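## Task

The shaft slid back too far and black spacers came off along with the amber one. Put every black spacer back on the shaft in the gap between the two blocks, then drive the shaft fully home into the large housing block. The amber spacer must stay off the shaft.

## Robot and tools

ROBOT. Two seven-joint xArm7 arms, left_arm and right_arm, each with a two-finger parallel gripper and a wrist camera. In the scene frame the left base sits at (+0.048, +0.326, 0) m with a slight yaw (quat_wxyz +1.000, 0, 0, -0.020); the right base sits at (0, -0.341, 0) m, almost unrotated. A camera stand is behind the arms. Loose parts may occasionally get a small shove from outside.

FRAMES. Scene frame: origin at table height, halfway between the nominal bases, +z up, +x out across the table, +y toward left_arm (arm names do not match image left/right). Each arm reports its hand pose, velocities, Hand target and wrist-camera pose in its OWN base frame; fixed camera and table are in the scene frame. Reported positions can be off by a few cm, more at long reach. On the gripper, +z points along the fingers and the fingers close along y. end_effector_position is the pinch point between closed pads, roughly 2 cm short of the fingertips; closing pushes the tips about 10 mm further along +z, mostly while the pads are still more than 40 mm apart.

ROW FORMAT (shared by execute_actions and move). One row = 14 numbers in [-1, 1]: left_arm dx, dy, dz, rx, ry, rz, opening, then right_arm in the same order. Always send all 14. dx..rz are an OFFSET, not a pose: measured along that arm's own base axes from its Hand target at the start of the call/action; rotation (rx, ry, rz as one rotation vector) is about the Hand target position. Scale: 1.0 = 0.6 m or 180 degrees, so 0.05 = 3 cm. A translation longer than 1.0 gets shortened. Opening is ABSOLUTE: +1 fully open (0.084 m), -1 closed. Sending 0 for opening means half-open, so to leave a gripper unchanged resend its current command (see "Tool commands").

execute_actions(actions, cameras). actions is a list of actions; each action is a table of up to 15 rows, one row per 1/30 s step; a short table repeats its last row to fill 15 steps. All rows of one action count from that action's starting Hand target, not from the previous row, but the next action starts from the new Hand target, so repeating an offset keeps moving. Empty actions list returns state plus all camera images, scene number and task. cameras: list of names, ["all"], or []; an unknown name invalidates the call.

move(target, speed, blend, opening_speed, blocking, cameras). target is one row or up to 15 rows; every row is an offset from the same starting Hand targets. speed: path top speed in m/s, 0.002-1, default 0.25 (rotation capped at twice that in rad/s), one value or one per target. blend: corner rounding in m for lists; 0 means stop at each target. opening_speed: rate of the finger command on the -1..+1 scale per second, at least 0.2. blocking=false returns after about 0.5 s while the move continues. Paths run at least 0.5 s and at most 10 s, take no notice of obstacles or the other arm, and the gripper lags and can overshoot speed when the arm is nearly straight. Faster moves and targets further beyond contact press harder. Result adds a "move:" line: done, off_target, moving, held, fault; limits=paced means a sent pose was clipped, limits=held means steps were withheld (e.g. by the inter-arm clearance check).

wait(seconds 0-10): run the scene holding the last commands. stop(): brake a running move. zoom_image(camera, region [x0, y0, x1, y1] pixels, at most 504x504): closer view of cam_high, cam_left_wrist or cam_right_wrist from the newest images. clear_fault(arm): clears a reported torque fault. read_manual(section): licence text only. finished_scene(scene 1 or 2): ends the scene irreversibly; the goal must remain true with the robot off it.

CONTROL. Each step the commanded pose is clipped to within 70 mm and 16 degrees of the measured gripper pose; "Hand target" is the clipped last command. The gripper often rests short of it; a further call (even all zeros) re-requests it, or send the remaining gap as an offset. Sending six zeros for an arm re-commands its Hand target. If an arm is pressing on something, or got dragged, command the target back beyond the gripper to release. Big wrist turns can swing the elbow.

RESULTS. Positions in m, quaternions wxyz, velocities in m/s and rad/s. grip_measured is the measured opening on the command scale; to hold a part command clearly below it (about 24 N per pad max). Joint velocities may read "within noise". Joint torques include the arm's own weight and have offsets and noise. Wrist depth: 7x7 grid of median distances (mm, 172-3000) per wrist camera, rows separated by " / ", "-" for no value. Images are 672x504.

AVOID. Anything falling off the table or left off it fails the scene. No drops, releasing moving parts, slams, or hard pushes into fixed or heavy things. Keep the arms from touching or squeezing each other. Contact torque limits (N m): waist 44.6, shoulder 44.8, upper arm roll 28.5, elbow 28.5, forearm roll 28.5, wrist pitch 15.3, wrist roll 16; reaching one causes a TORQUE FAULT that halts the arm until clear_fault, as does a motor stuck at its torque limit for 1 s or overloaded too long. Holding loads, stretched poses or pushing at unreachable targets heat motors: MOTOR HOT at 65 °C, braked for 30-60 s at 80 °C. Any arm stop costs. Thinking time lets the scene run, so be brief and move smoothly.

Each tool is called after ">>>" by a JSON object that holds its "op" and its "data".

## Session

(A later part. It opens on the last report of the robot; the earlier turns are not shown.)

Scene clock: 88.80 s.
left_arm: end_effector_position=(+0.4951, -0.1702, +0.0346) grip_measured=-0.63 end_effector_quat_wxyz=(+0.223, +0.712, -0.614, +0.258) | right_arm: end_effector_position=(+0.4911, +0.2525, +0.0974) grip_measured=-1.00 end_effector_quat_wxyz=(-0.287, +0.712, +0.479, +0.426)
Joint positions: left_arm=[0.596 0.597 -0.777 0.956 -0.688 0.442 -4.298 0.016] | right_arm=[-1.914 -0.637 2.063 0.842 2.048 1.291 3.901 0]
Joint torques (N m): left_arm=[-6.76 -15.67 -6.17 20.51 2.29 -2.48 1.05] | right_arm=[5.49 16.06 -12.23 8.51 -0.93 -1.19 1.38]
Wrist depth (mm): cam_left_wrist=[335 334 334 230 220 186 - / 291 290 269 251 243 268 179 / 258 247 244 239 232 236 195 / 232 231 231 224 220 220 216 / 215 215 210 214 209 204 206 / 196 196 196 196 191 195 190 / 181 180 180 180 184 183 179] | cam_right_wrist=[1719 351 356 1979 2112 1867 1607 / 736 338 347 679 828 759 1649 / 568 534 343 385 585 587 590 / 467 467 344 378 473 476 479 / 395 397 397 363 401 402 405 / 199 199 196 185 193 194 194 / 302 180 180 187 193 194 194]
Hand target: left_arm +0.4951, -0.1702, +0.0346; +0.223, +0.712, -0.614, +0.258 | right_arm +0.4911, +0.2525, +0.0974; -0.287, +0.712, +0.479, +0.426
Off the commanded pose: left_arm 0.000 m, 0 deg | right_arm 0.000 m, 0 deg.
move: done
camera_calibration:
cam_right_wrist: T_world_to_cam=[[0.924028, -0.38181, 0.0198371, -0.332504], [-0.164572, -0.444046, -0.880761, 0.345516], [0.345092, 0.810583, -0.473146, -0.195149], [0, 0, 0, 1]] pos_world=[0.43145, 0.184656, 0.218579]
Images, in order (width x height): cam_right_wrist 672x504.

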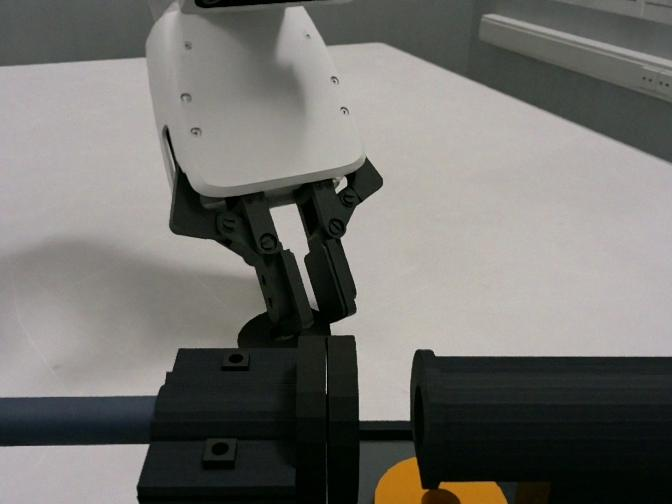

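>>> {"op": "move", "data": {"target": [0,0,-0.004,0,0,0,-0.45,0,0,0,0,0,0,-1], "speed": 0.02, "opening_speed": 0.4}}

>>> {"op": "move", "data": {"target": [-0.012,0.08,0.1,0,0,0,-0.3,0,0,0,0,0,0,-1], "speed": 0.06, "cameras": ["all"]}}

Scene clock: 90.47 s.
left_arm: end_effector_position=(+0.4951, -0.1702, +0.0322) grip_measured=-0.47 end_effector_quat_wxyz=(+0.223, +0.712, -0.614, +0.258) | right_arm: end_effector_position=(+0.4911, +0.2525, +0.0974) grip_measured=-1.00 end_effector_quat_wxyz=(-0.287, +0.712, +0.479, +0.426)
Joint positions: left_arm=[0.594 0.604 -0.775 0.957 -0.687 0.437 -4.295 0.024] | right_arm=[-1.914 -0.637 2.063 0.842 2.048 1.291 3.901 0]
Joint torques (N m): left_arm=[-6.53 -15.6 -6.37 20.44 2.37 -2.52 1.11] | right_arm=[5.76 15.6 -12.08 8.84 -0.95 -1.36 1.52]
Wrist depth (mm): cam_left_wrist=[330 330 329 231 220 187 - / 287 286 265 247 239 264 181 / 254 245 240 235 229 229 195 / 228 228 228 222 217 217 213 / 212 212 207 211 206 200 203 / 193 193 193 193 189 192 188 / 178 178 178 178 181 180 177] | cam_right_wrist=[1736 351 358 1957 2151 1877 1582 / 731 340 350 680 828 757 1653 / 568 532 344 383 582 587 590 / 468 468 348 445 472 477 480 / 395 399 397 381 401 402 406 / 199 199 196 186 194 194 194 / 302 180 180 187 193 194 194]
Hand target: left_arm +0.4951, -0.1702, +0.0322; +0.223, +0.712, -0.614, +0.258 | right_arm +0.4911, +0.2525, +0.0974; -0.287, +0.712, +0.479, +0.426
Off the commanded pose: left_arm 0.000 m, 0 deg | right_arm 0.000 m, 0 deg.
move: done

Scene clock: 92.17 s.
left_arm: end_effector_position=(+0.4878, -0.1222, +0.0922) grip_measured=-0.32 end_effector_quat_wxyz=(+0.223, +0.712, -0.614, +0.258) | right_arm: end_effector_position=(+0.4911, +0.2525, +0.0974) grip_measured=-1.00 end_effector_quat_wxyz=(-0.287, +0.712, +0.479, +0.426)
Joint positions: left_arm=[0.75 0.395 -0.808 0.924 -0.705 0.655 -4.293 0.03] | right_arm=[-1.914 -0.637 2.063 0.842 2.048 1.291 3.901 0]
Joint torques (N m): left_arm=[5.71 -21.18 -12.73 16.42 -1.7 1.22 0.89] | right_arm=[5.31 15.54 -12.18 8.82 -0.85 -1.35 1.4]
Wrist depth (mm): cam_left_wrist=[440 439 424 277 266 259 421 / 383 383 371 315 307 256 238 / 341 340 325 320 311 311 248 / 305 304 304 296 294 293 288 / 283 283 283 282 275 272 275 / 259 258 258 258 257 258 257 / 233 238 237 237 234 234 237] | cam_right_wrist=[1719 347 364 1946 2119 1867 1596 / 731 380 376 747 833 760 1630 / 570 573 536 583 583 586 589 / 468 470 472 475 476 478 480 / 395 396 419 399 402 404 405 / 199 199 196 186 193 194 194 / 302 180 180 187 193 194 194]
Hand target: left_arm +0.4879, -0.1222, +0.0922; +0.223, +0.712, -0.614, +0.258 | right_arm +0.4911, +0.2525, +0.0974; -0.287, +0.712, +0.479, +0.426
Off the commanded pose: left_arm 0.000 m, 0 deg | right_arm 0.000 m, 0 deg.
move: done
camera_calibration:
cam_left_wrist: T_world_to_cam=[[-0.985338, -0.170372, -0.00904135, 0.495345], [-0.123392, 0.748223, -0.651872, 0.285205], [0.117826, -0.641199, -0.758275, 0.0705255], [0, 0, 0, 1]] pos_world=[0.514965, -0.0837834, 0.243874]
cam_right_wrist: T_world_to_cam=[[0.924028, -0.38181, 0.0198371, -0.332504], [-0.164572, -0.444046, -0.880761, 0.345516], [0.345092, 0.810583, -0.473146, -0.195149], [0, 0, 0, 1]] pos_world=[0.43145, 0.184656, 0.218579]

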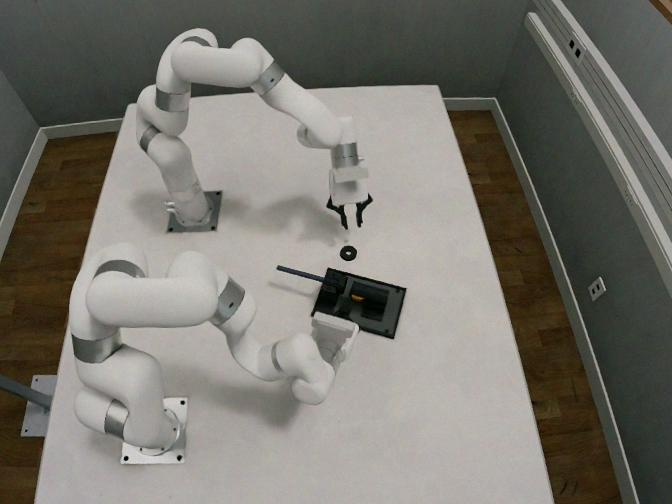

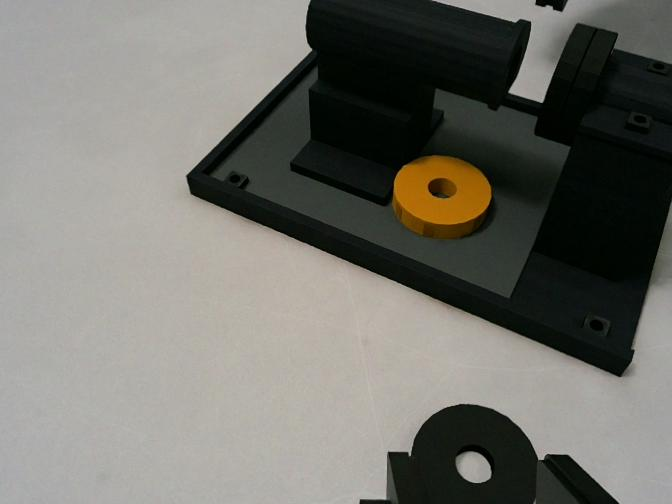

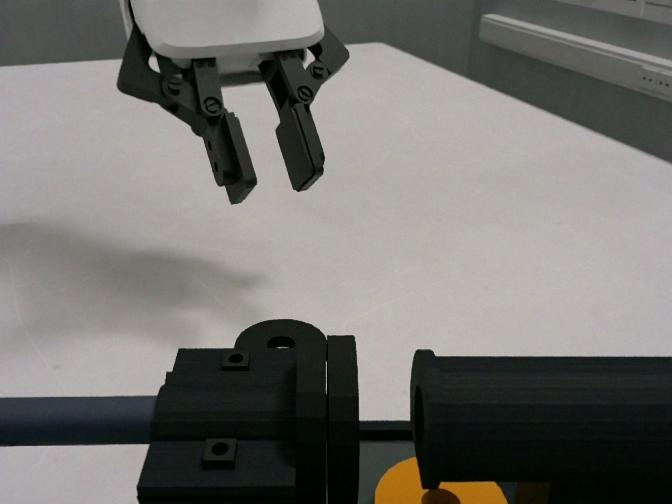

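>>> {"op": "move", "data": {"target": [[-0.031,0.04,0.0,0,0,0,0.57,0,0,0,0,0,0,-1],[-0.0315,0.017,-0.0762,-0.1205,-0.0181,0,0.57,0,0,0,0,0,0,-1]], "speed": 0.1, "cameras": ["cam_left_wrist","cam_right_wrist"]}}

Scene clock: 95.73 s.
left_arm: end_effector_position=(+0.4690, -0.1120, +0.0465) grip_measured=+0.56 end_effector_quat_wxyz=(+0.336, +0.650, -0.560, +0.389) | right_arm: end_effector_position=(+0.4911, +0.2525, +0.0974) grip_measured=-1.00 end_effector_quat_wxyz=(-0.287, +0.712, +0.479, +0.426)
Joint positions: left_arm=[0.944 0.709 -0.828 0.929 -0.92 0.752 -3.838 0.068] | right_arm=[-1.914 -0.637 2.063 0.842 2.048 1.291 3.901 0]
Joint torques (N m): left_arm=[5.82 -14.02 -8.47 17.06 -1.96 2.43 1.03] | right_arm=[5.51 15.72 -12.2 9 -0.84 -1.25 1.4]
Wrist depth (mm): cam_left_wrist=[1872 2026 1063 912 794 350 910 / 565 624 566 322 298 273 573 / 441 442 414 340 379 268 273 / 342 343 325 323 309 283 326 / 292 293 293 283 276 284 281 / 236 246 246 246 246 246 242 / 211 212 211 205 203 211 212] | cam_right_wrist=[452 437 1877 2026 2145 1862 1604 / 666 404 425 823 831 759 1653 / 530 391 437 580 582 586 587 / 467 381 470 473 474 478 480 / 396 397 420 400 400 402 404 / 199 199 197 186 193 194 194 / 303 180 180 187 193 194 194]
Hand target: left_arm +0.4690, -0.1120, +0.0465; +0.336, +0.650, -0.560, +0.389 | right_arm +0.4911, +0.2525, +0.0974; -0.287, +0.712, +0.479, +0.426
Off the commanded pose: left_arm 0.000 m, 0 deg | right_arm 0.000 m, 0 deg.
move: done
camera_calibration:
cam_left_wrist: T_world_to_cam=[[-0.985062, -0.172199, -0.000109796, 0.477332], [-0.0791231, 0.45319, -0.887896, 0.2026], [0.152944, -0.874624, -0.460045, -0.0118366], [0, 0, 0, 1]] pos_world=[0.488042, -0.019973, 0.174495]
cam_right_wrist: T_world_to_cam=[[0.924028, -0.38181, 0.0198371, -0.332504], [-0.164572, -0.444046, -0.880761, 0.345516], [0.345092, 0.810583, -0.473146, -0.195149], [0, 0, 0, 1]] pos_world=[0.43145, 0.184656, 0.218579]
Images, in order (width x height): cam_left_wrist 672x504, cam_right_wrist 672x504.

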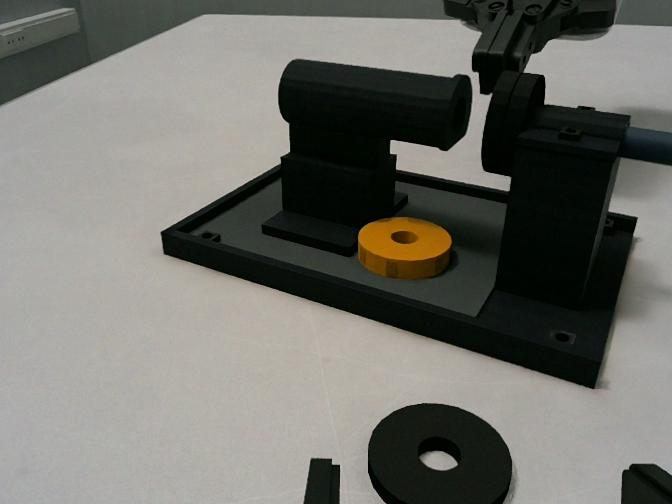

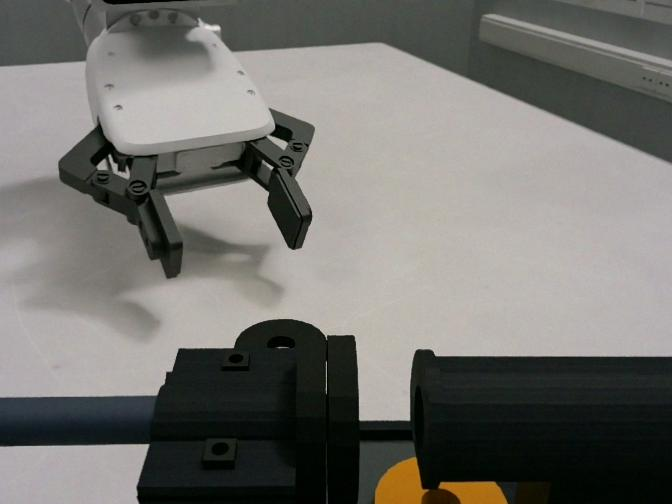

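>>> {"op": "move", "data": {"target": [0.0132,-0.1015,-0.0325,0,0,0,0.57,0,0,0,0,0,0,-1], "speed": 0.06, "cameras": ["cam_left_wrist","cam_right_wrist"]}}

>>> {"op": "zoom_image", "data": {"camera": "cam_right_wrist", "region": [100, 240, 350, 404]}}

Scene clock: 97.40 s.
left_arm: end_effector_position=(+0.4769, -0.1728, +0.0270) grip_measured=+0.56 end_effector_quat_wxyz=(+0.336, +0.650, -0.560, +0.389) | right_arm: end_effector_position=(+0.4911, +0.2525, +0.0974) grip_measured=-1.00 end_effector_quat_wxyz=(-0.287, +0.712, +0.479, +0.426)
Joint positions: left_arm=[0.822 0.812 -0.866 0.954 -1.005 0.597 -3.802 0.068] | right_arm=[-1.914 -0.637 2.063 0.842 2.048 1.291 3.901 0]
Joint torques (N m): left_arm=[-6.25 -15.19 -20.95 15.8 -1.64 -0.96 0.93] | right_arm=[5.47 15.74 -12.25 9.18 -0.88 -1.35 1.4]
Wrist depth (mm): cam_left_wrist=[1828 940 939 944 352 275 702 / 550 501 270 253 232 208 222 / 392 392 324 270 324 215 196 / 303 287 287 275 266 273 207 / 247 258 247 237 238 230 219 / 217 217 209 218 209 202 209 / 187 187 194 187 187 187 185] | cam_right_wrist=[426 411 1903 1996 2132 1833 1578 / 728 391 406 819 830 756 1630 / 571 364 374 541 581 586 588 / 441 350 402 446 474 478 481 / 397 378 399 380 401 403 405 / 199 199 197 185 193 193 194 / 302 180 180 187 193 194 194]
Hand target: left_arm +0.4769, -0.1729, +0.0270; +0.336, +0.650, -0.560, +0.389 | right_arm +0.4911, +0.2525, +0.0974; -0.287, +0.712, +0.479, +0.426
Off the commanded pose: left_arm 0.000 m, 0 deg | right_arm 0.000 m, 0 deg.
move: done
camera_calibration:
cam_left_wrist: T_world_to_cam=[[-0.985061, -0.172207, -0.0000950735, 0.474621], [-0.0791397, 0.453187, -0.887896, 0.213518], [0.152945, -0.874624, -0.460045, -0.0752806], [0, 0, 0, 1]] pos_world=[0.495942, -0.080873, 0.154995]
cam_right_wrist: T_world_to_cam=[[0.924028, -0.38181, 0.0198371, -0.332504], [-0.164572, -0.444046, -0.880761, 0.345516], [0.345092, 0.810583, -0.473146, -0.195149], [0, 0, 0, 1]] pos_world=[0.43145, 0.184656, 0.218579]
Images, in order (width x height): cam_left_wrist 672x504, cam_right_wrist 672x504.

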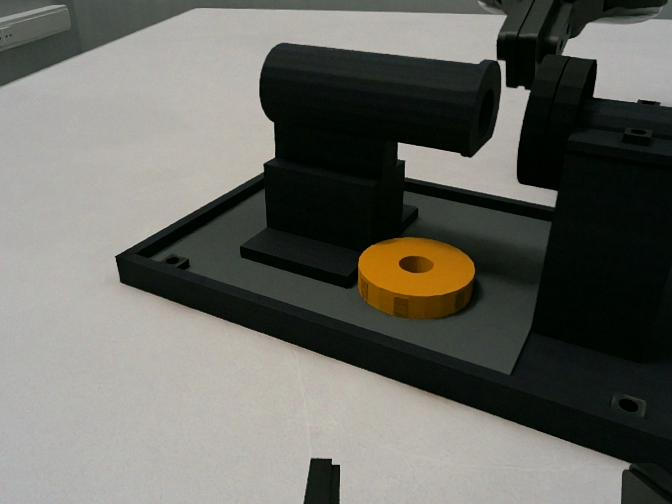

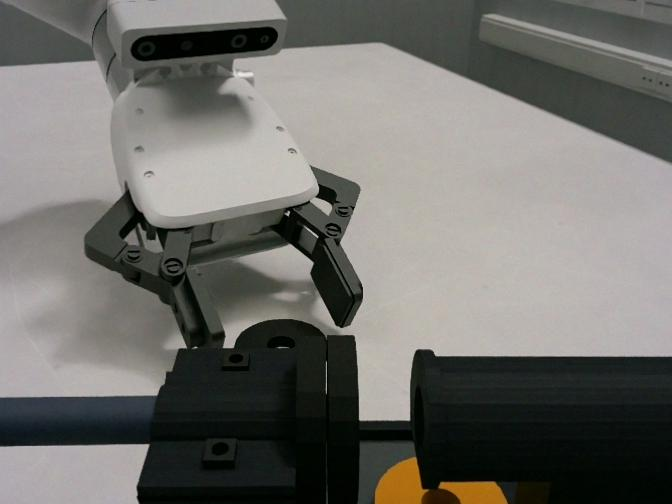

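Scaled by 2.016 from the camera's 672x504 image, which has a finer 960x720 frame.

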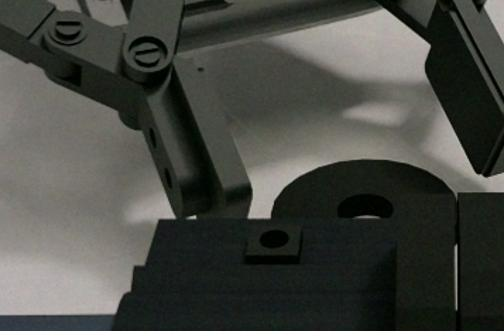

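>>> {"op": "move", "data": {"target": [0.0008,-0.005,-0.0025,0,0,0,0.28,0,0,0,0,0,0,-1], "speed": 0.03, "cameras": ["cam_right_wrist"]}}

>>> {"op": "zoom_image", "data": {"camera": "cam_right_wrist", "region": [150, 280, 390, 400]}}

Scene clock: 99.57 s.
left_arm: end_effector_position=(+0.4774, -0.1759, +0.0255) grip_measured=+0.27 end_effector_quat_wxyz=(+0.336, +0.650, -0.560, +0.389) | right_arm: end_effector_position=(+0.4911, +0.2525, +0.0974) grip_measured=-1.00 end_effector_quat_wxyz=(-0.287, +0.712, +0.479, +0.426)
Joint positions: left_arm=[0.815 0.819 -0.867 0.957 -1.008 0.589 -3.799 0.056] | right_arm=[-1.914 -0.637 2.063 0.842 2.048 1.291 3.901 0]
Joint torques (N m): left_arm=[-6.62 -14.99 -20.88 15.71 -1.73 -0.91 0.97] | right_arm=[5.32 15.53 -12.17 9.29 -0.75 -1.22 1.49]
Wrist depth (mm): cam_left_wrist=[1823 932 932 937 796 272 798 / 548 497 269 250 228 205 213 / 387 387 328 266 321 208 193 / 300 284 284 271 262 270 203 / 245 253 243 240 234 227 215 / 215 215 207 215 205 199 207 / 185 185 185 192 186 185 179] | cam_right_wrist=[428 410 1893 2014 2178 1852 1574 / 731 388 406 824 824 763 1653 / 567 360 374 542 580 589 588 / 467 349 407 391 475 478 478 / 395 377 398 370 401 403 405 / 199 199 196 185 193 194 194 / 302 180 180 187 193 194 194]
Hand target: left_arm +0.4774, -0.1759, +0.0255; +0.336, +0.650, -0.560, +0.389 | right_arm +0.4911, +0.2525, +0.0974; -0.287, +0.712, +0.479, +0.426
Off the commanded pose: left_arm 0.000 m, 0 deg | right_arm 0.000 m, 0 deg.
move: done
camera_calibration:
cam_right_wrist: T_world_to_cam=[[0.924028, -0.38181, 0.0198371, -0.332504], [-0.164572, -0.444046, -0.880761, 0.345516], [0.345092, 0.810583, -0.473146, -0.195149], [0, 0, 0, 1]] pos_world=[0.43145, 0.184656, 0.218579]
Images, in order (width x height): cam_right_wrist 672x504.

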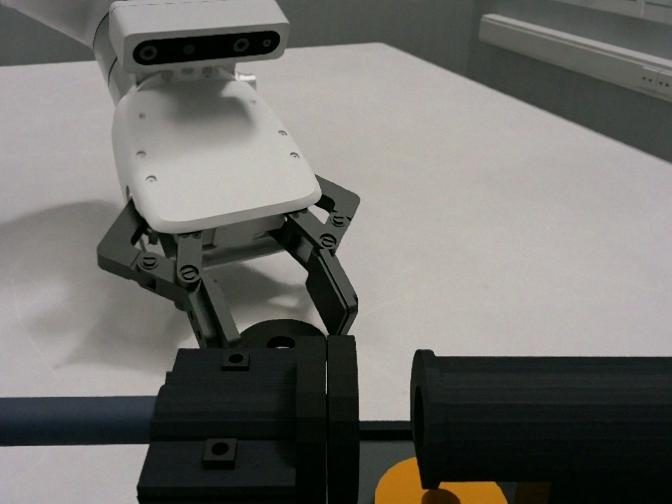

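Scaled by 2.100 from the camera's 672x504 image, which has a finer 960x720 frame.

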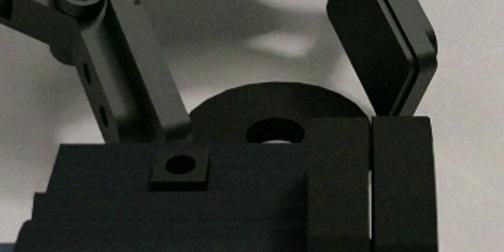

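>>> {"op": "move", "data": {"target": [0.0005,-0.0033,0,0,0,0,0.0,0,0,0,0,0,0,-1], "speed": 0.03, "opening_speed": 0.4}}

>>> {"op": "move", "data": {"target": [-0.015,0.1,0.12,0,0,0,0.0,0,0,0,0,0,0,-1], "speed": 0.08, "cameras": ["all"]}}

>>> {"op": "zoom_image", "data": {"camera": "cam_right_wrist", "region": [60, 60, 340, 300]}}

Scene clock: 100.63 s.
left_arm: end_effector_position=(+0.4777, -0.1779, +0.0255) grip_measured=+0.01 end_effector_quat_wxyz=(+0.336, +0.650, -0.560, +0.389) | right_arm: end_effector_position=(+0.4911, +0.2525, +0.0974) grip_measured=-1.00 end_effector_quat_wxyz=(-0.287, +0.712, +0.479, +0.426)
Joint positions: left_arm=[0.811 0.821 -0.869 0.958 -1.011 0.585 -3.799 0.044] | right_arm=[-1.914 -0.637 2.063 0.842 2.048 1.291 3.901 0]
Joint torques (N m): left_arm=[-7.3 -13.81 -16.66 13.48 -1.41 -1.74 0.93] | right_arm=[5.64 15.74 -12.16 9.55 -0.96 -1.26 1.35]
Wrist depth (mm): cam_left_wrist=[1842 939 943 935 800 270 700 / 547 498 264 247 227 203 207 / 387 388 321 266 322 206 192 / 300 284 285 268 262 270 201 / 245 250 241 238 232 225 212 / 215 215 207 215 204 196 207 / 185 185 185 193 185 186 179] | cam_right_wrist=[425 410 1867 1985 2138 1857 1600 / 728 389 402 822 830 761 1630 / 566 359 372 581 581 586 590 / 468 349 394 446 474 476 478 / 395 396 398 359 402 403 405 / 199 199 196 186 193 194 194 / 303 180 180 187 193 193 194]
Hand target: left_arm +0.4777, -0.1779, +0.0255; +0.336, +0.650, -0.560, +0.389 | right_arm +0.4911, +0.2525, +0.0974; -0.287, +0.712, +0.479, +0.426
Off the commanded pose: left_arm 0.000 m, 0 deg | right_arm 0.000 m, 0 deg.
move: done

Scene clock: 102.23 s.
left_arm: end_effector_position=(+0.4686, -0.1179, +0.0975) grip_measured=-0.01 end_effector_quat_wxyz=(+0.336, +0.650, -0.560, +0.389) | right_arm: end_effector_position=(+0.4911, +0.2525, +0.0974) grip_measured=-1.00 end_effector_quat_wxyz=(-0.287, +0.712, +0.479, +0.426)
Joint positions: left_arm=[1.01 0.566 -0.915 0.894 -0.952 0.824 -3.916 0.044] | right_arm=[-1.914 -0.637 2.063 0.842 2.048 1.291 3.901 0]
Joint torques (N m): left_arm=[6.07 -20.05 -17.04 12.7 1.71 2.34 -0.72] | right_arm=[5.46 15.49 -12.08 9.59 -0.71 -1.34 1.33]
Wrist depth (mm): cam_left_wrist=[1857 2068 2014 1962 1032 387 1037 / 1781 740 812 812 409 380 746 / 577 538 538 341 322 540 581 / 445 446 446 354 408 284 281 / 380 363 351 350 349 290 366 / 319 319 319 308 308 301 308 / 276 275 285 276 276 268 276] | cam_right_wrist=[375 372 399 2014 2151 1857 1604 / 669 364 392 748 820 756 1611 / 567 535 573 582 582 585 591 / 467 468 471 473 475 477 479 / 395 398 420 399 402 403 406 / 199 199 197 185 193 193 194 / 303 180 180 187 193 194 195]
Hand target: left_arm +0.4687, -0.1179, +0.0975; +0.336, +0.650, -0.560, +0.389 | right_arm +0.4911, +0.2525, +0.0974; -0.287, +0.712, +0.479, +0.426
Off the commanded pose: left_arm 0.000 m, 0 deg | right_arm 0.000 m, 0 deg.
move: done
camera_calibration:
cam_left_wrist: T_world_to_cam=[[-0.985078, -0.172107, -0.0000384928, 0.476021], [-0.0791241, 0.453075, -0.887954, 0.250543], [0.152841, -0.874701, -0.459933, 0.00653491], [0, 0, 0, 1]] pos_world=[0.487743, -0.0258719, 0.225494]
cam_right_wrist: T_world_to_cam=[[0.924028, -0.38181, 0.0198371, -0.332504], [-0.164572, -0.444046, -0.880761, 0.345516], [0.345092, 0.810583, -0.473146, -0.195149], [0, 0, 0, 1]] pos_world=[0.43145, 0.184656, 0.218579]

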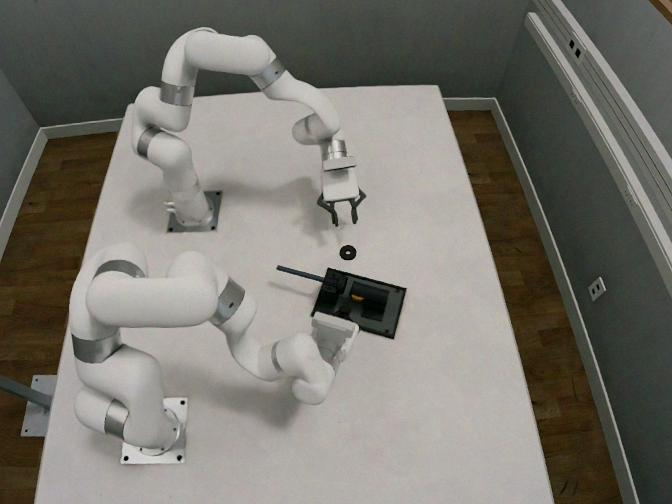

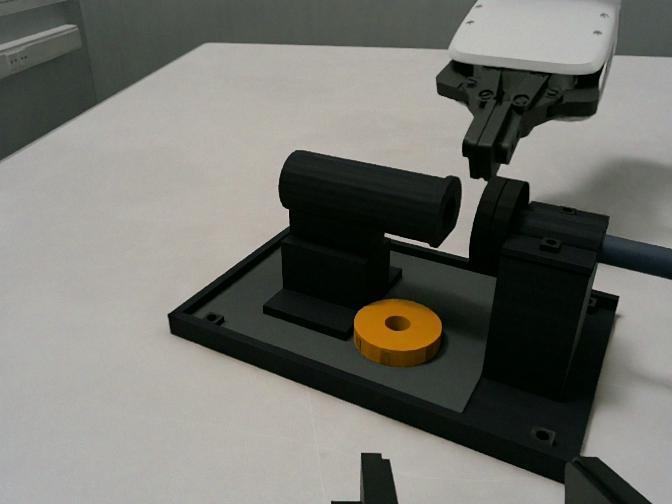

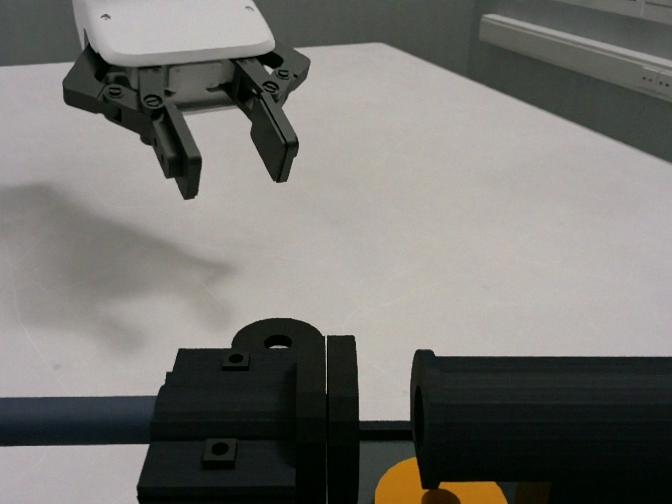

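Scaled by 1.800 from the camera's 672x504 image, which has a finer 960x720 frame.

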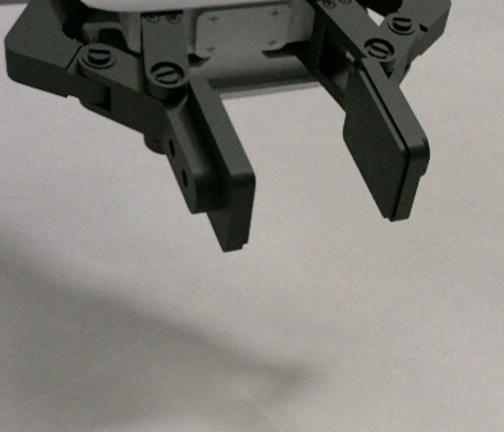

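>>> {"op": "move", "data": {"target": [[0.006,-0.05,-0.1,0,0,0,0.5,0,0,0,0,0,0,-1],[0.0158,-0.102,-0.12,0,0,0,0.5,0,0,0,0,0,0,-1],[0.0175,-0.1235,-0.12,0,0,0,0.3,0,0,0,0,0,0,-1]], "speed": 0.08, "blend": 0.005, "cameras": ["cam_right_wrist"]}}

>>> {"op": "zoom_image", "data": {"camera": "cam_right_wrist", "region": [150, 280, 390, 400]}}

>>> {"op": "move", "data": {"target": [0,0,0,0,0,0,0.0,0,0,0,0,0,0,-1], "opening_speed": 0.4}}

Scene clock: 104.93 s.
left_arm: end_effector_position=(+0.4792, -0.1920, +0.0255) grip_measured=+0.29 end_effector_quat_wxyz=(+0.336, +0.650, -0.560, +0.389) | right_arm: end_effector_position=(+0.4911, +0.2525, +0.0974) grip_measured=-1.00 end_effector_quat_wxyz=(-0.287, +0.712, +0.479, +0.426)
Joint positions: left_arm=[0.788 0.837 -0.885 0.964 -1.029 0.553 -3.798 0.056] | right_arm=[-1.914 -0.637 2.063 0.842 2.048 1.291 3.901 0]
Joint torques (N m): left_arm=[-6.28 -15.01 -21.56 15.46 -1.37 -0.83 1.04] | right_arm=[5.14 15.47 -12.17 9.91 -0.73 -1.34 1.4]
Wrist depth (mm): cam_left_wrist=[1818 935 931 799 948 262 693 / 546 495 245 230 214 191 202 / 387 387 310 251 320 196 181 / 300 284 272 257 285 269 188 / 244 244 234 232 223 232 197 / 215 215 207 206 199 204 199 / 185 185 185 192 185 179 177] | cam_right_wrist=[405 402 1877 2008 2119 1867 1619 / 734 381 391 824 828 757 1630 / 568 351 361 580 582 588 588 / 465 337 365 387 474 478 480 / 395 377 386 352 402 403 404 / 199 199 196 185 193 193 194 / 302 180 180 187 193 193 194]
Hand target: left_arm +0.4792, -0.1920, +0.0255; +0.336, +0.650, -0.560, +0.389 | right_arm +0.4911, +0.2525, +0.0974; -0.287, +0.712, +0.479, +0.426
Off the commanded pose: left_arm 0.000 m, 0 deg | right_arm 0.000 m, 0 deg.
move: done
camera_calibration:
cam_right_wrist: T_world_to_cam=[[0.924028, -0.38181, 0.0198371, -0.332504], [-0.164572, -0.444046, -0.880761, 0.345516], [0.345092, 0.810583, -0.473146, -0.195149], [0, 0, 0, 1]] pos_world=[0.43145, 0.184656, 0.218579]
Images, in order (width x height): cam_right_wrist 672x504.

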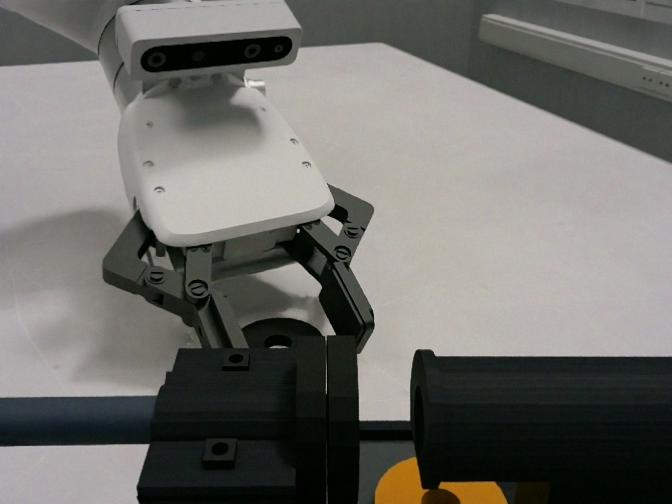

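Scaled by 2.100 from the camera's 672x504 image, which has a finer 960x720 frame.

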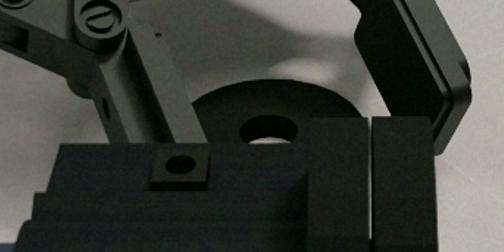

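Scene clock: 105.90 s.
left_arm: end_effector_position=(+0.4792, -0.1920, +0.0255) grip_measured=-0.01 end_effector_quat_wxyz=(+0.336, +0.650, -0.560, +0.389) | right_arm: end_effector_position=(+0.4911, +0.2525, +0.0974) grip_measured=-1.00 end_effector_quat_wxyz=(-0.287, +0.712, +0.479, +0.426)
Joint positions: left_arm=[0.788 0.837 -0.885 0.964 -1.029 0.553 -3.798 0.044] | right_arm=[-1.914 -0.637 2.063 0.842 2.048 1.291 3.901 0]
Joint torques (N m): left_arm=[-7.1 -15.56 -21.5 14.87 -1.6 -0.9 1.03] | right_arm=[5.18 15.74 -12.09 9.89 -0.86 -1.24 1.43]
Wrist depth (mm): cam_left_wrist=[1785 932 939 801 944 261 698 / 546 494 245 230 214 191 202 / 387 387 311 252 321 196 181 / 300 284 272 257 284 270 188 / 245 244 234 232 224 232 197 / 215 215 207 206 199 204 198 / 185 185 185 192 186 179 -] | cam_right_wrist=[405 403 1888 1974 2185 1847 1578 / 732 381 391 818 831 758 1642 / 568 350 360 579 583 585 589 / 467 339 366 377 473 478 479 / 397 377 386 348 402 403 403 / 199 199 196 186 193 193 194 / 303 180 180 187 193 193 194]
Hand target: left_arm +0.4792, -0.1920, +0.0255; +0.336, +0.650, -0.560, +0.389 | right_arm +0.4911, +0.2525, +0.0974; -0.287, +0.712, +0.479, +0.426
Off the commanded pose: left_arm 0.000 m, 0 deg | right_arm 0.000 m, 0 deg.
move: done

>>> {"op": "move", "data": {"target": [0,0,0,0,0,0,-0.5,0,0,0,0,0,0,-1], "opening_speed": 0.4}}

Scene clock: 107.57 s.
left_arm: end_effector_position=(+0.4792, -0.1920, +0.0255) grip_measured=-0.52 end_effector_quat_wxyz=(+0.336, +0.650, -0.560, +0.389) | right_arm: end_effector_position=(+0.4911, +0.2525, +0.0974) grip_measured=-1.00 end_effector_quat_wxyz=(-0.287, +0.712, +0.479, +0.426)
Joint positions: left_arm=[0.788 0.837 -0.885 0.964 -1.029 0.553 -3.798 0.021] | right_arm=[-1.914 -0.637 2.063 0.842 2.048 1.291 3.901 0]
Joint torques (N m): left_arm=[-6.37 -14.67 -20.2 14.28 -0.78 -0.65 0.96] | right_arm=[5.33 15.58 -12.09 9.98 -0.69 -1.21 1.33]
Wrist depth (mm): cam_left_wrist=[1818 929 936 794 937 261 696 / 545 496 244 230 213 191 202 / 387 387 312 251 321 196 181 / 300 284 273 257 284 269 187 / 245 244 234 232 224 232 197 / 214 215 207 206 199 204 199 / 185 185 185 186 186 179 174] | cam_right_wrist=[406 401 1857 1962 2158 1842 1585 / 729 381 392 822 831 752 1619 / 569 350 362 579 582 588 591 / 465 343 354 446 476 479 479 / 394 396 339 345 401 403 404 / 198 199 196 185 193 194 194 / 303 180 180 187 193 194 194]
Hand target: left_arm +0.4792, -0.1920, +0.0255; +0.336, +0.650, -0.560, +0.389 | right_arm +0.4911, +0.2525, +0.0974; -0.287, +0.712, +0.479, +0.426
Off the commanded pose: left_arm 0.000 m, 0 deg | right_arm 0.000 m, 0 deg.
move: done

>>> {"op": "move", "data": {"target": [[0,0,0.0,0,0,0,0.5,0,0,0,0,0,0,-1],[-0.012,0.08,0.03,0,0,0,0.5,0,0,0,0,0,0,-1]], "speed": 0.08, "cameras": ["cam_left_wrist","cam_right_wrist"]}}

Scene clock: 109.27 s.
left_arm: end_effector_position=(+0.4719, -0.1440, +0.0435) grip_measured=+0.49 end_effector_quat_wxyz=(+0.336, +0.650, -0.560, +0.389) | right_arm: end_effector_position=(+0.4911, +0.2525, +0.0974) grip_measured=-1.00 end_effector_quat_wxyz=(-0.287, +0.712, +0.479, +0.426)
Joint positions: left_arm=[0.896 0.74 -0.864 0.926 -0.966 0.676 -3.831 0.065] | right_arm=[-1.914 -0.637 2.063 0.842 2.048 1.291 3.901 0]
Joint torques (N m): left_arm=[5.96 -22.11 -9.22 9.78 1.9 2.36 -0.85] | right_arm=[5.32 15.37 -12.13 10.1 -0.73 -1.23 1.27]
Wrist depth (mm): cam_left_wrist=[1818 2008 1046 889 781 322 782 / 554 558 - 283 266 260 561 / 434 434 406 305 349 236 230 / 335 320 320 308 304 248 273 / 288 288 275 265 268 260 264 / 232 241 241 241 234 227 233 / 207 208 208 208 193 208 208] | cam_right_wrist=[- 416 1914 2008 2132 1872 1585 / 733 387 406 829 830 757 1615 / 532 372 403 579 583 587 590 / 466 367 470 473 476 477 478 / 396 397 419 400 400 404 405 / 199 199 197 185 193 193 194 / 302 180 180 187 193 193 194]
Hand target: left_arm +0.4720, -0.1440, +0.0435; +0.336, +0.650, -0.560, +0.389 | right_arm +0.4911, +0.2525, +0.0974; -0.287, +0.712, +0.479, +0.426
Off the commanded pose: left_arm 0.000 m, 0 deg | right_arm 0.000 m, 0 deg.
move: done
camera_calibration:
cam_left_wrist: T_world_to_cam=[[-0.985063, -0.172192, -0.0000861438, 0.474773], [-0.0791203, 0.453069, -0.887958, 0.214678], [0.152939, -0.874688, -0.459925, -0.0416841], [0, 0, 0, 1]] pos_world=[0.491042, -0.051972, 0.171494]
cam_right_wrist: T_world_to_cam=[[0.924028, -0.38181, 0.0198371, -0.332504], [-0.164572, -0.444046, -0.880761, 0.345516], [0.345092, 0.810583, -0.473146, -0.195149], [0, 0, 0, 1]] pos_world=[0.43145, 0.184656, 0.218579]
Images, in order (width x height): cam_left_wrist 672x504, cam_right_wrist 672x504.

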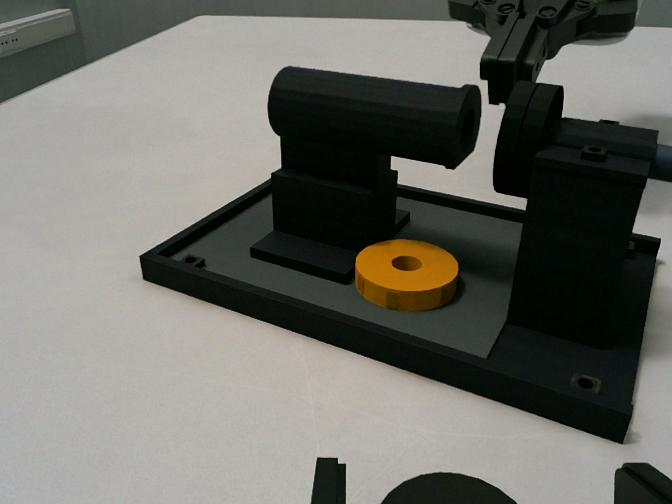

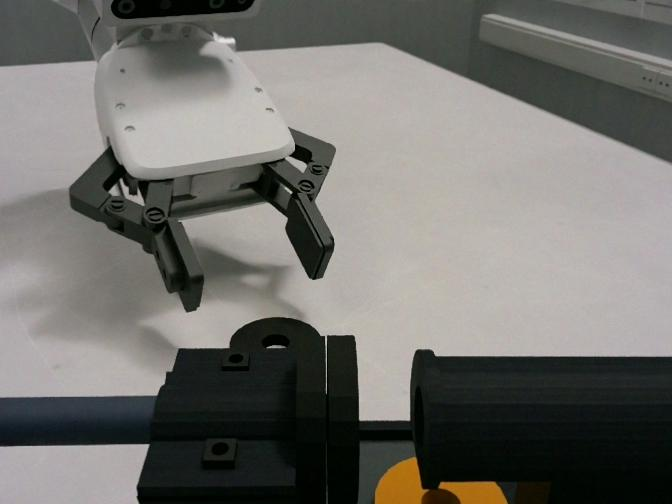

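>>> {"op": "move", "data": {"target": [[0.008,-0.04,-0.02,0,0,0,0.5,0,0,0,0,0,0,-1],[0.0095,-0.0505,-0.040,0,0,0,0.35,0,0,0,0,0,0,-1]], "speed": 0.05, "cameras": ["cam_right_wrist"]}}

>>> {"op": "move", "data": {"target": [0,0,0,0,0,0,0.0,0,0,0,0,0,0,-1], "opening_speed": 0.4}}

Scene clock: 111.67 s.
left_arm: end_effector_position=(+0.4777, -0.1743, +0.0196) grip_measured=+0.35 end_effector_quat_wxyz=(+0.336, +0.649, -0.560, +0.389) | right_arm: end_effector_position=(+0.4911, +0.2525, +0.0974) grip_measured=-1.00 end_effector_quat_wxyz=(-0.287, +0.712, +0.479, +0.426)
Joint positions: left_arm=[0.813 0.839 -0.86 0.964 -0.999 0.583 -3.793 0.059] | right_arm=[-1.914 -0.637 2.063 0.842 2.048 1.291 3.901 0]
Joint torques (N m): left_arm=[-7.58 -10.55 6.1 -1.54 -0.14 -6.28 1.3] | right_arm=[5.73 15.29 -12 10.31 -0.77 -1.31 1.25]
Wrist depth (mm): cam_left_wrist=[1823 916 918 919 241 268 785 / 532 484 276 251 227 203 201 / 375 376 310 267 331 212 194 / 290 266 275 263 253 260 204 / 236 249 237 227 231 224 216 / 208 208 200 200 200 193 191 / 179 179 179 185 179 179 179] | cam_right_wrist=[419 417 1877 1996 2145 1862 1585 / 729 399 408 821 832 760 1619 / 568 367 378 579 583 587 591 / 467 354 394 400 474 479 478 / 395 379 398 371 401 403 404 / 199 199 196 186 193 194 194 / 302 180 180 187 193 193 194]
Hand target: left_arm +0.4777, -0.1743, +0.0195; +0.336, +0.650, -0.560, +0.389 | right_arm +0.4911, +0.2525, +0.0974; -0.287, +0.712, +0.479, +0.426
Off the commanded pose: left_arm 0.000 m, 0 deg | right_arm 0.000 m, 0 deg.
move: done
camera_calibration:
cam_right_wrist: T_world_to_cam=[[0.924028, -0.38181, 0.0198371, -0.332504], [-0.164572, -0.444046, -0.880761, 0.345516], [0.345092, 0.810583, -0.473146, -0.195149], [0, 0, 0, 1]] pos_world=[0.43145, 0.184656, 0.218579]
Images, in order (width x height): cam_right_wrist 672x504.

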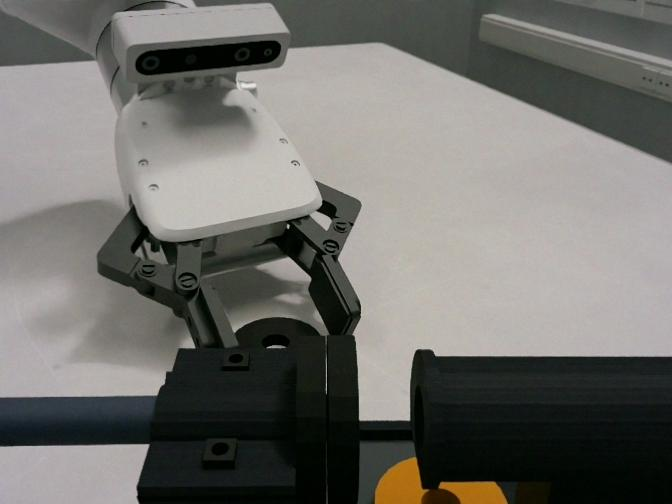

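Scene clock: 112.77 s.
left_arm: end_effector_position=(+0.4777, -0.1744, +0.0196) grip_measured=+0.08 end_effector_quat_wxyz=(+0.336, +0.649, -0.560, +0.389) | right_arm: end_effector_position=(+0.4911, +0.2525, +0.0974) grip_measured=-1.00 end_effector_quat_wxyz=(-0.287, +0.712, +0.479, +0.426)
Joint positions: left_arm=[0.813 0.838 -0.86 0.964 -0.999 0.583 -3.793 0.048] | right_arm=[-1.914 -0.637 2.063 0.842 2.048 1.291 3.901 0]
Joint torques (N m): left_arm=[-8.02 -9.2 10.23 -7.66 1.3 -8.49 1.41] | right_arm=[4.95 15.45 -12.11 10.4 -0.73 -1.14 1.31]
Wrist depth (mm): cam_left_wrist=[1749 925 936 789 233 272 788 / 537 486 276 250 227 203 202 / 379 378 312 267 333 210 194 / 293 276 277 265 254 262 204 / 239 250 239 228 230 226 216 / 209 210 201 201 201 194 201 / 180 180 180 - 180 180 180] | cam_right_wrist=[419 417 1893 2014 2106 1882 1600 / 729 399 407 824 832 757 1630 / 567 367 377 579 584 587 589 / 468 353 392 446 474 478 481 / 394 397 399 362 402 403 405 / 199 199 197 185 193 194 194 / 302 180 180 187 193 194 194]
Hand target: left_arm +0.4777, -0.1743, +0.0195; +0.336, +0.650, -0.560, +0.389 | right_arm +0.4911, +0.2525, +0.0974; -0.287, +0.712, +0.479, +0.426
Off the commanded pose: left_arm 0.000 m, 0 deg | right_arm 0.000 m, 0 deg.
move: done

>>> {"op": "move", "data": {"target": [[0,0,0.006,0,0,0,-0.3,0,0,0,0,0,0,-1],[-0.012,0.06,0.2,0,0,0,-0.3,0,0,0,0,0,0,-1]], "speed": 0.08, "cameras": ["cam_left_wrist","cam_right_wrist"]}}

>>> {"op": "zoom_image", "data": {"camera": "cam_right_wrist", "region": [60, 60, 340, 300]}}

Scene clock: 115.47 s.
left_arm: end_effector_position=(+0.4704, -0.1383, +0.1395) grip_measured=+0.07 end_effector_quat_wxyz=(+0.336, +0.650, -0.560, +0.389) | right_arm: end_effector_position=(+0.4911, +0.2525, +0.0974) grip_measured=-1.00 end_effector_quat_wxyz=(-0.287, +0.712, +0.479, +0.426)
Joint positions: left_arm=[1.05 0.454 -1.009 0.881 -1.004 0.865 -3.986 0.047] | right_arm=[-1.914 -0.637 2.063 0.842 2.048 1.291 3.901 0]
Joint torques (N m): left_arm=[6.01 -17.93 -15.35 15.08 -2 2.31 -0.71] | right_arm=[5.3 15.3 -12.04 10.7 -0.56 -1.43 1.31]
Wrist depth (mm): cam_left_wrist=[1847 2050 2002 1979 1908 417 1828 / 1877 877 970 977 418 388 888 / 640 685 687 689 602 391 644 / 529 533 532 342 374 533 536 / 455 453 432 356 319 291 435 / 381 366 363 354 355 288 354 / 328 328 329 319 319 308 329] | cam_right_wrist=[329 325 368 1930 2132 1857 1585 / 734 671 350 744 828 763 1615 / 570 573 575 580 580 587 592 / 467 468 470 474 478 478 479 / 395 398 420 401 401 402 403 / 198 199 196 185 193 194 194 / 302 180 180 187 193 194 194]
Hand target: left_arm +0.4705, -0.1383, +0.1395; +0.336, +0.650, -0.560, +0.389 | right_arm +0.4911, +0.2525, +0.0974; -0.287, +0.712, +0.479, +0.426
Off the commanded pose: left_arm 0.000 m, 0 deg | right_arm 0.000 m, 0 deg.
move: done
camera_calibration:
cam_left_wrist: T_world_to_cam=[[-0.985063, -0.172192, -0.0000861438, 0.474285], [-0.0791203, 0.453069, -0.887958, 0.297221], [0.152939, -0.874688, -0.459925, 0.00768381], [0, 0, 0, 1]] pos_world=[0.489542, -0.046272, 0.267494]
cam_right_wrist: T_world_to_cam=[[0.924028, -0.38181, 0.0198371, -0.332504], [-0.164572, -0.444046, -0.880761, 0.345516], [0.345092, 0.810583, -0.473146, -0.195149], [0, 0, 0, 1]] pos_world=[0.43145, 0.184656, 0.218579]
Images, in order (width x height): cam_left_wrist 672x504, cam_right_wrist 672x504.

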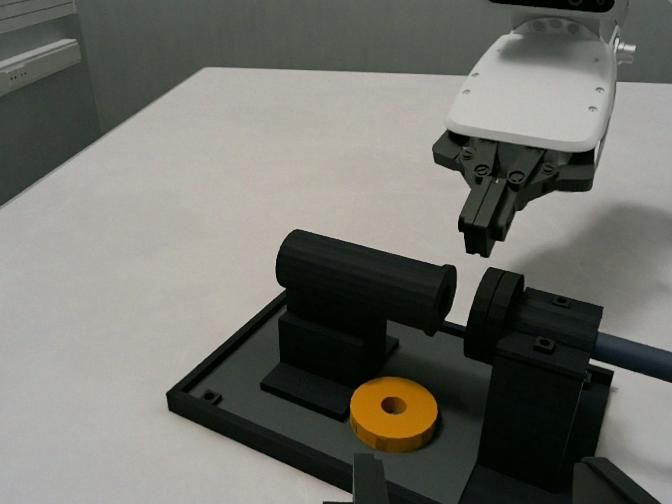

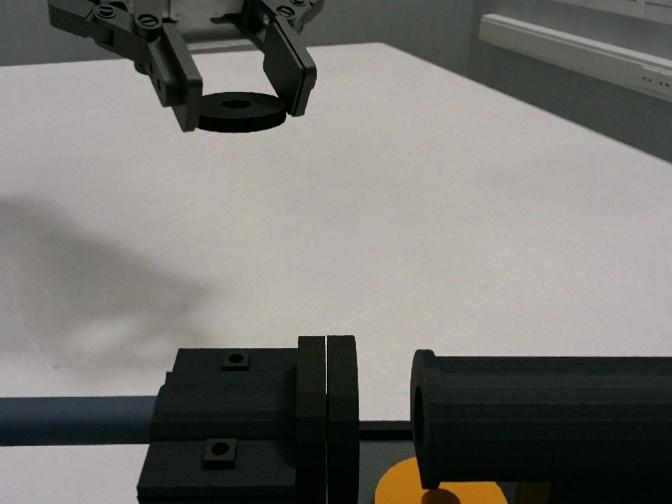

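Scaled by 1.800 from the camera's 672x504 image, which has a finer 960x720 frame.

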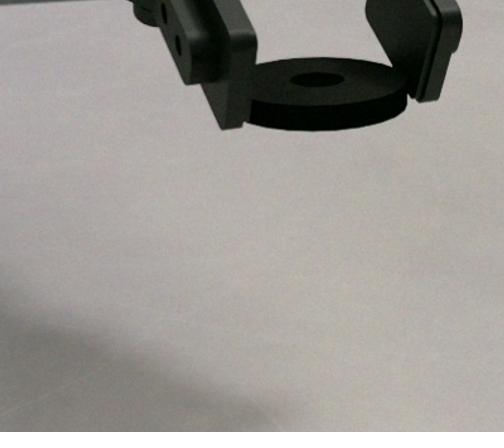

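>>> {"op": "move", "data": {"target": [[0,0,0.133,0,0,0,-0.3,-0.0375,-0.093,-0.05,0,0,0,-1],[0,-0.02,0.133,0.401,0.330,0.268,-0.3,-0.0375,-0.093,-0.05,0,0,0,-1]], "speed": 0.15, "cameras": ["all"]}}

Scene clock: 123.97 s.
left_arm: end_effector_position=(+0.4705, -0.1502, +0.2193) grip_measured=+0.07 end_effector_quat_wxyz=(-0.040, +0.956, -0.165, -0.238) | right_arm: end_effector_position=(+0.4686, +0.1967, +0.0674) grip_measured=-1.00 end_effector_quat_wxyz=(-0.287, +0.712, +0.479, +0.426)
Joint positions: left_arm=[-0.258 0.533 -0.081 1.835 0.043 1.791 -6.28 0.047] | right_arm=[-2.028 -0.679 2.065 0.755 2.016 1.424 3.777 0]
Joint torques (N m): left_arm=[-6.53 -23.56 3.88 27.2 -1.65 1.27 -0.49] | right_arm=[-6.04 5.92 -9.04 5.74 -1.26 2.62 -1.38]
Wrist depth (mm): cam_left_wrist=[295 294 293 292 291 290 281 / 313 312 311 310 309 308 298 / 334 333 331 330 328 322 315 / 352 350 350 347 346 344 342 / 378 376 374 372 366 368 367 / 408 406 404 396 399 397 395 / 444 434 432 428 426 423 422] | cam_right_wrist=[1758 1037 1043 1045 2178 1951 1634 / 632 704 710 713 721 723 1513 / 494 531 497 542 505 507 510 / 237 237 226 241 229 230 230 / 342 - 224 315 312 253 253 / 296 284 236 275 276 256 257 / 252 253 245 243 244 245 245]
Hand target: left_arm +0.4705, -0.1503, +0.2193; -0.040, +0.956, -0.165, -0.238 | right_arm +0.4686, +0.1967, +0.0674; -0.287, +0.712, +0.479, +0.426
Off the commanded pose: left_arm 0.000 m, 0 deg | right_arm 0.000 m, 0 deg.
joint sent to its limit (left arm) — joint 7 (wrist roll), lower limit. The joint targets still meet the commanded pose.
move: done
camera_calibration:
cam_left_wrist: T_world_to_cam=[[-0.335279, -0.941794, -0.0247428, 0.0563008], [-0.841748, 0.287661, 0.456849, 0.412472], [-0.42314, 0.173999, -0.8892, 0.556632], [0, 0, 0, 1]] pos_world=[0.601608, -0.162482, 0.307913]
cam_right_wrist: T_world_to_cam=[[0.924028, -0.38181, 0.0198371, -0.332423], [-0.164572, -0.444046, -0.880761, 0.290613], [0.345092, 0.810583, -0.473146, -0.156348], [0, 0, 0, 1]] pos_world=[0.40895, 0.128856, 0.188579]

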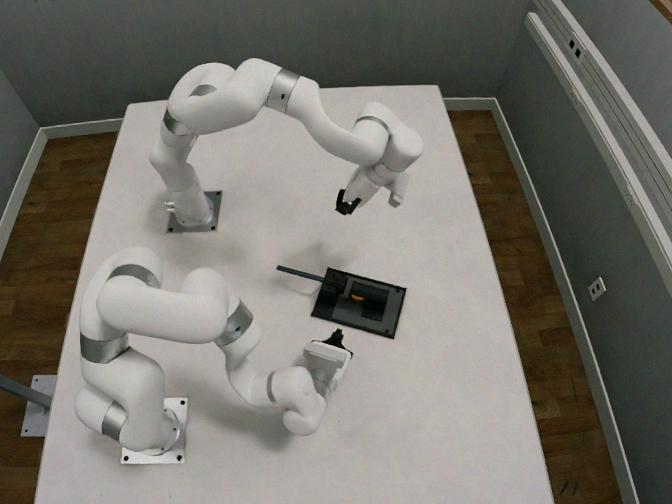

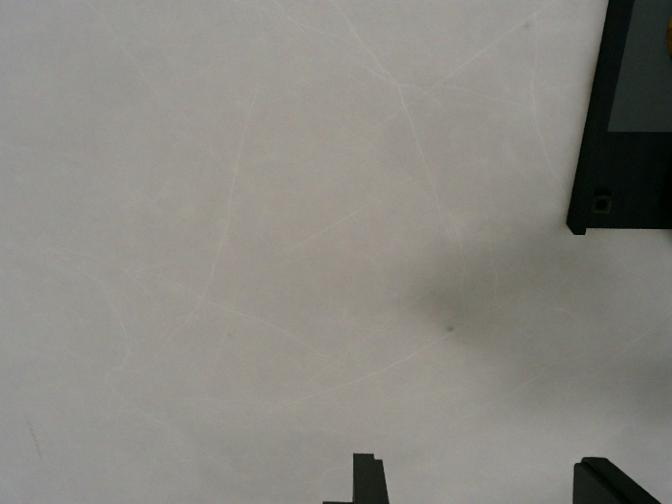

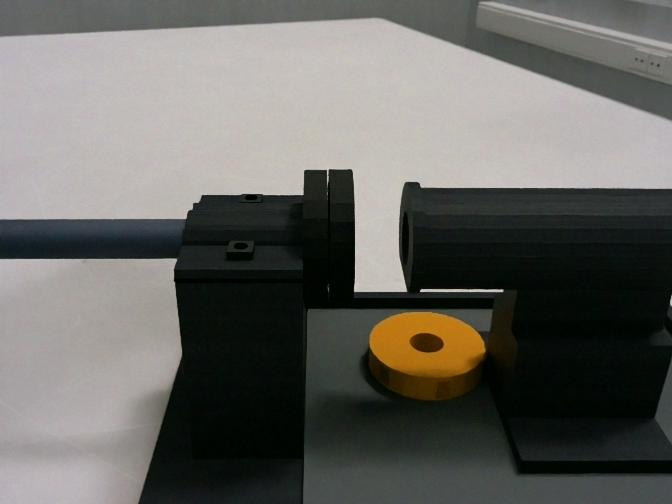

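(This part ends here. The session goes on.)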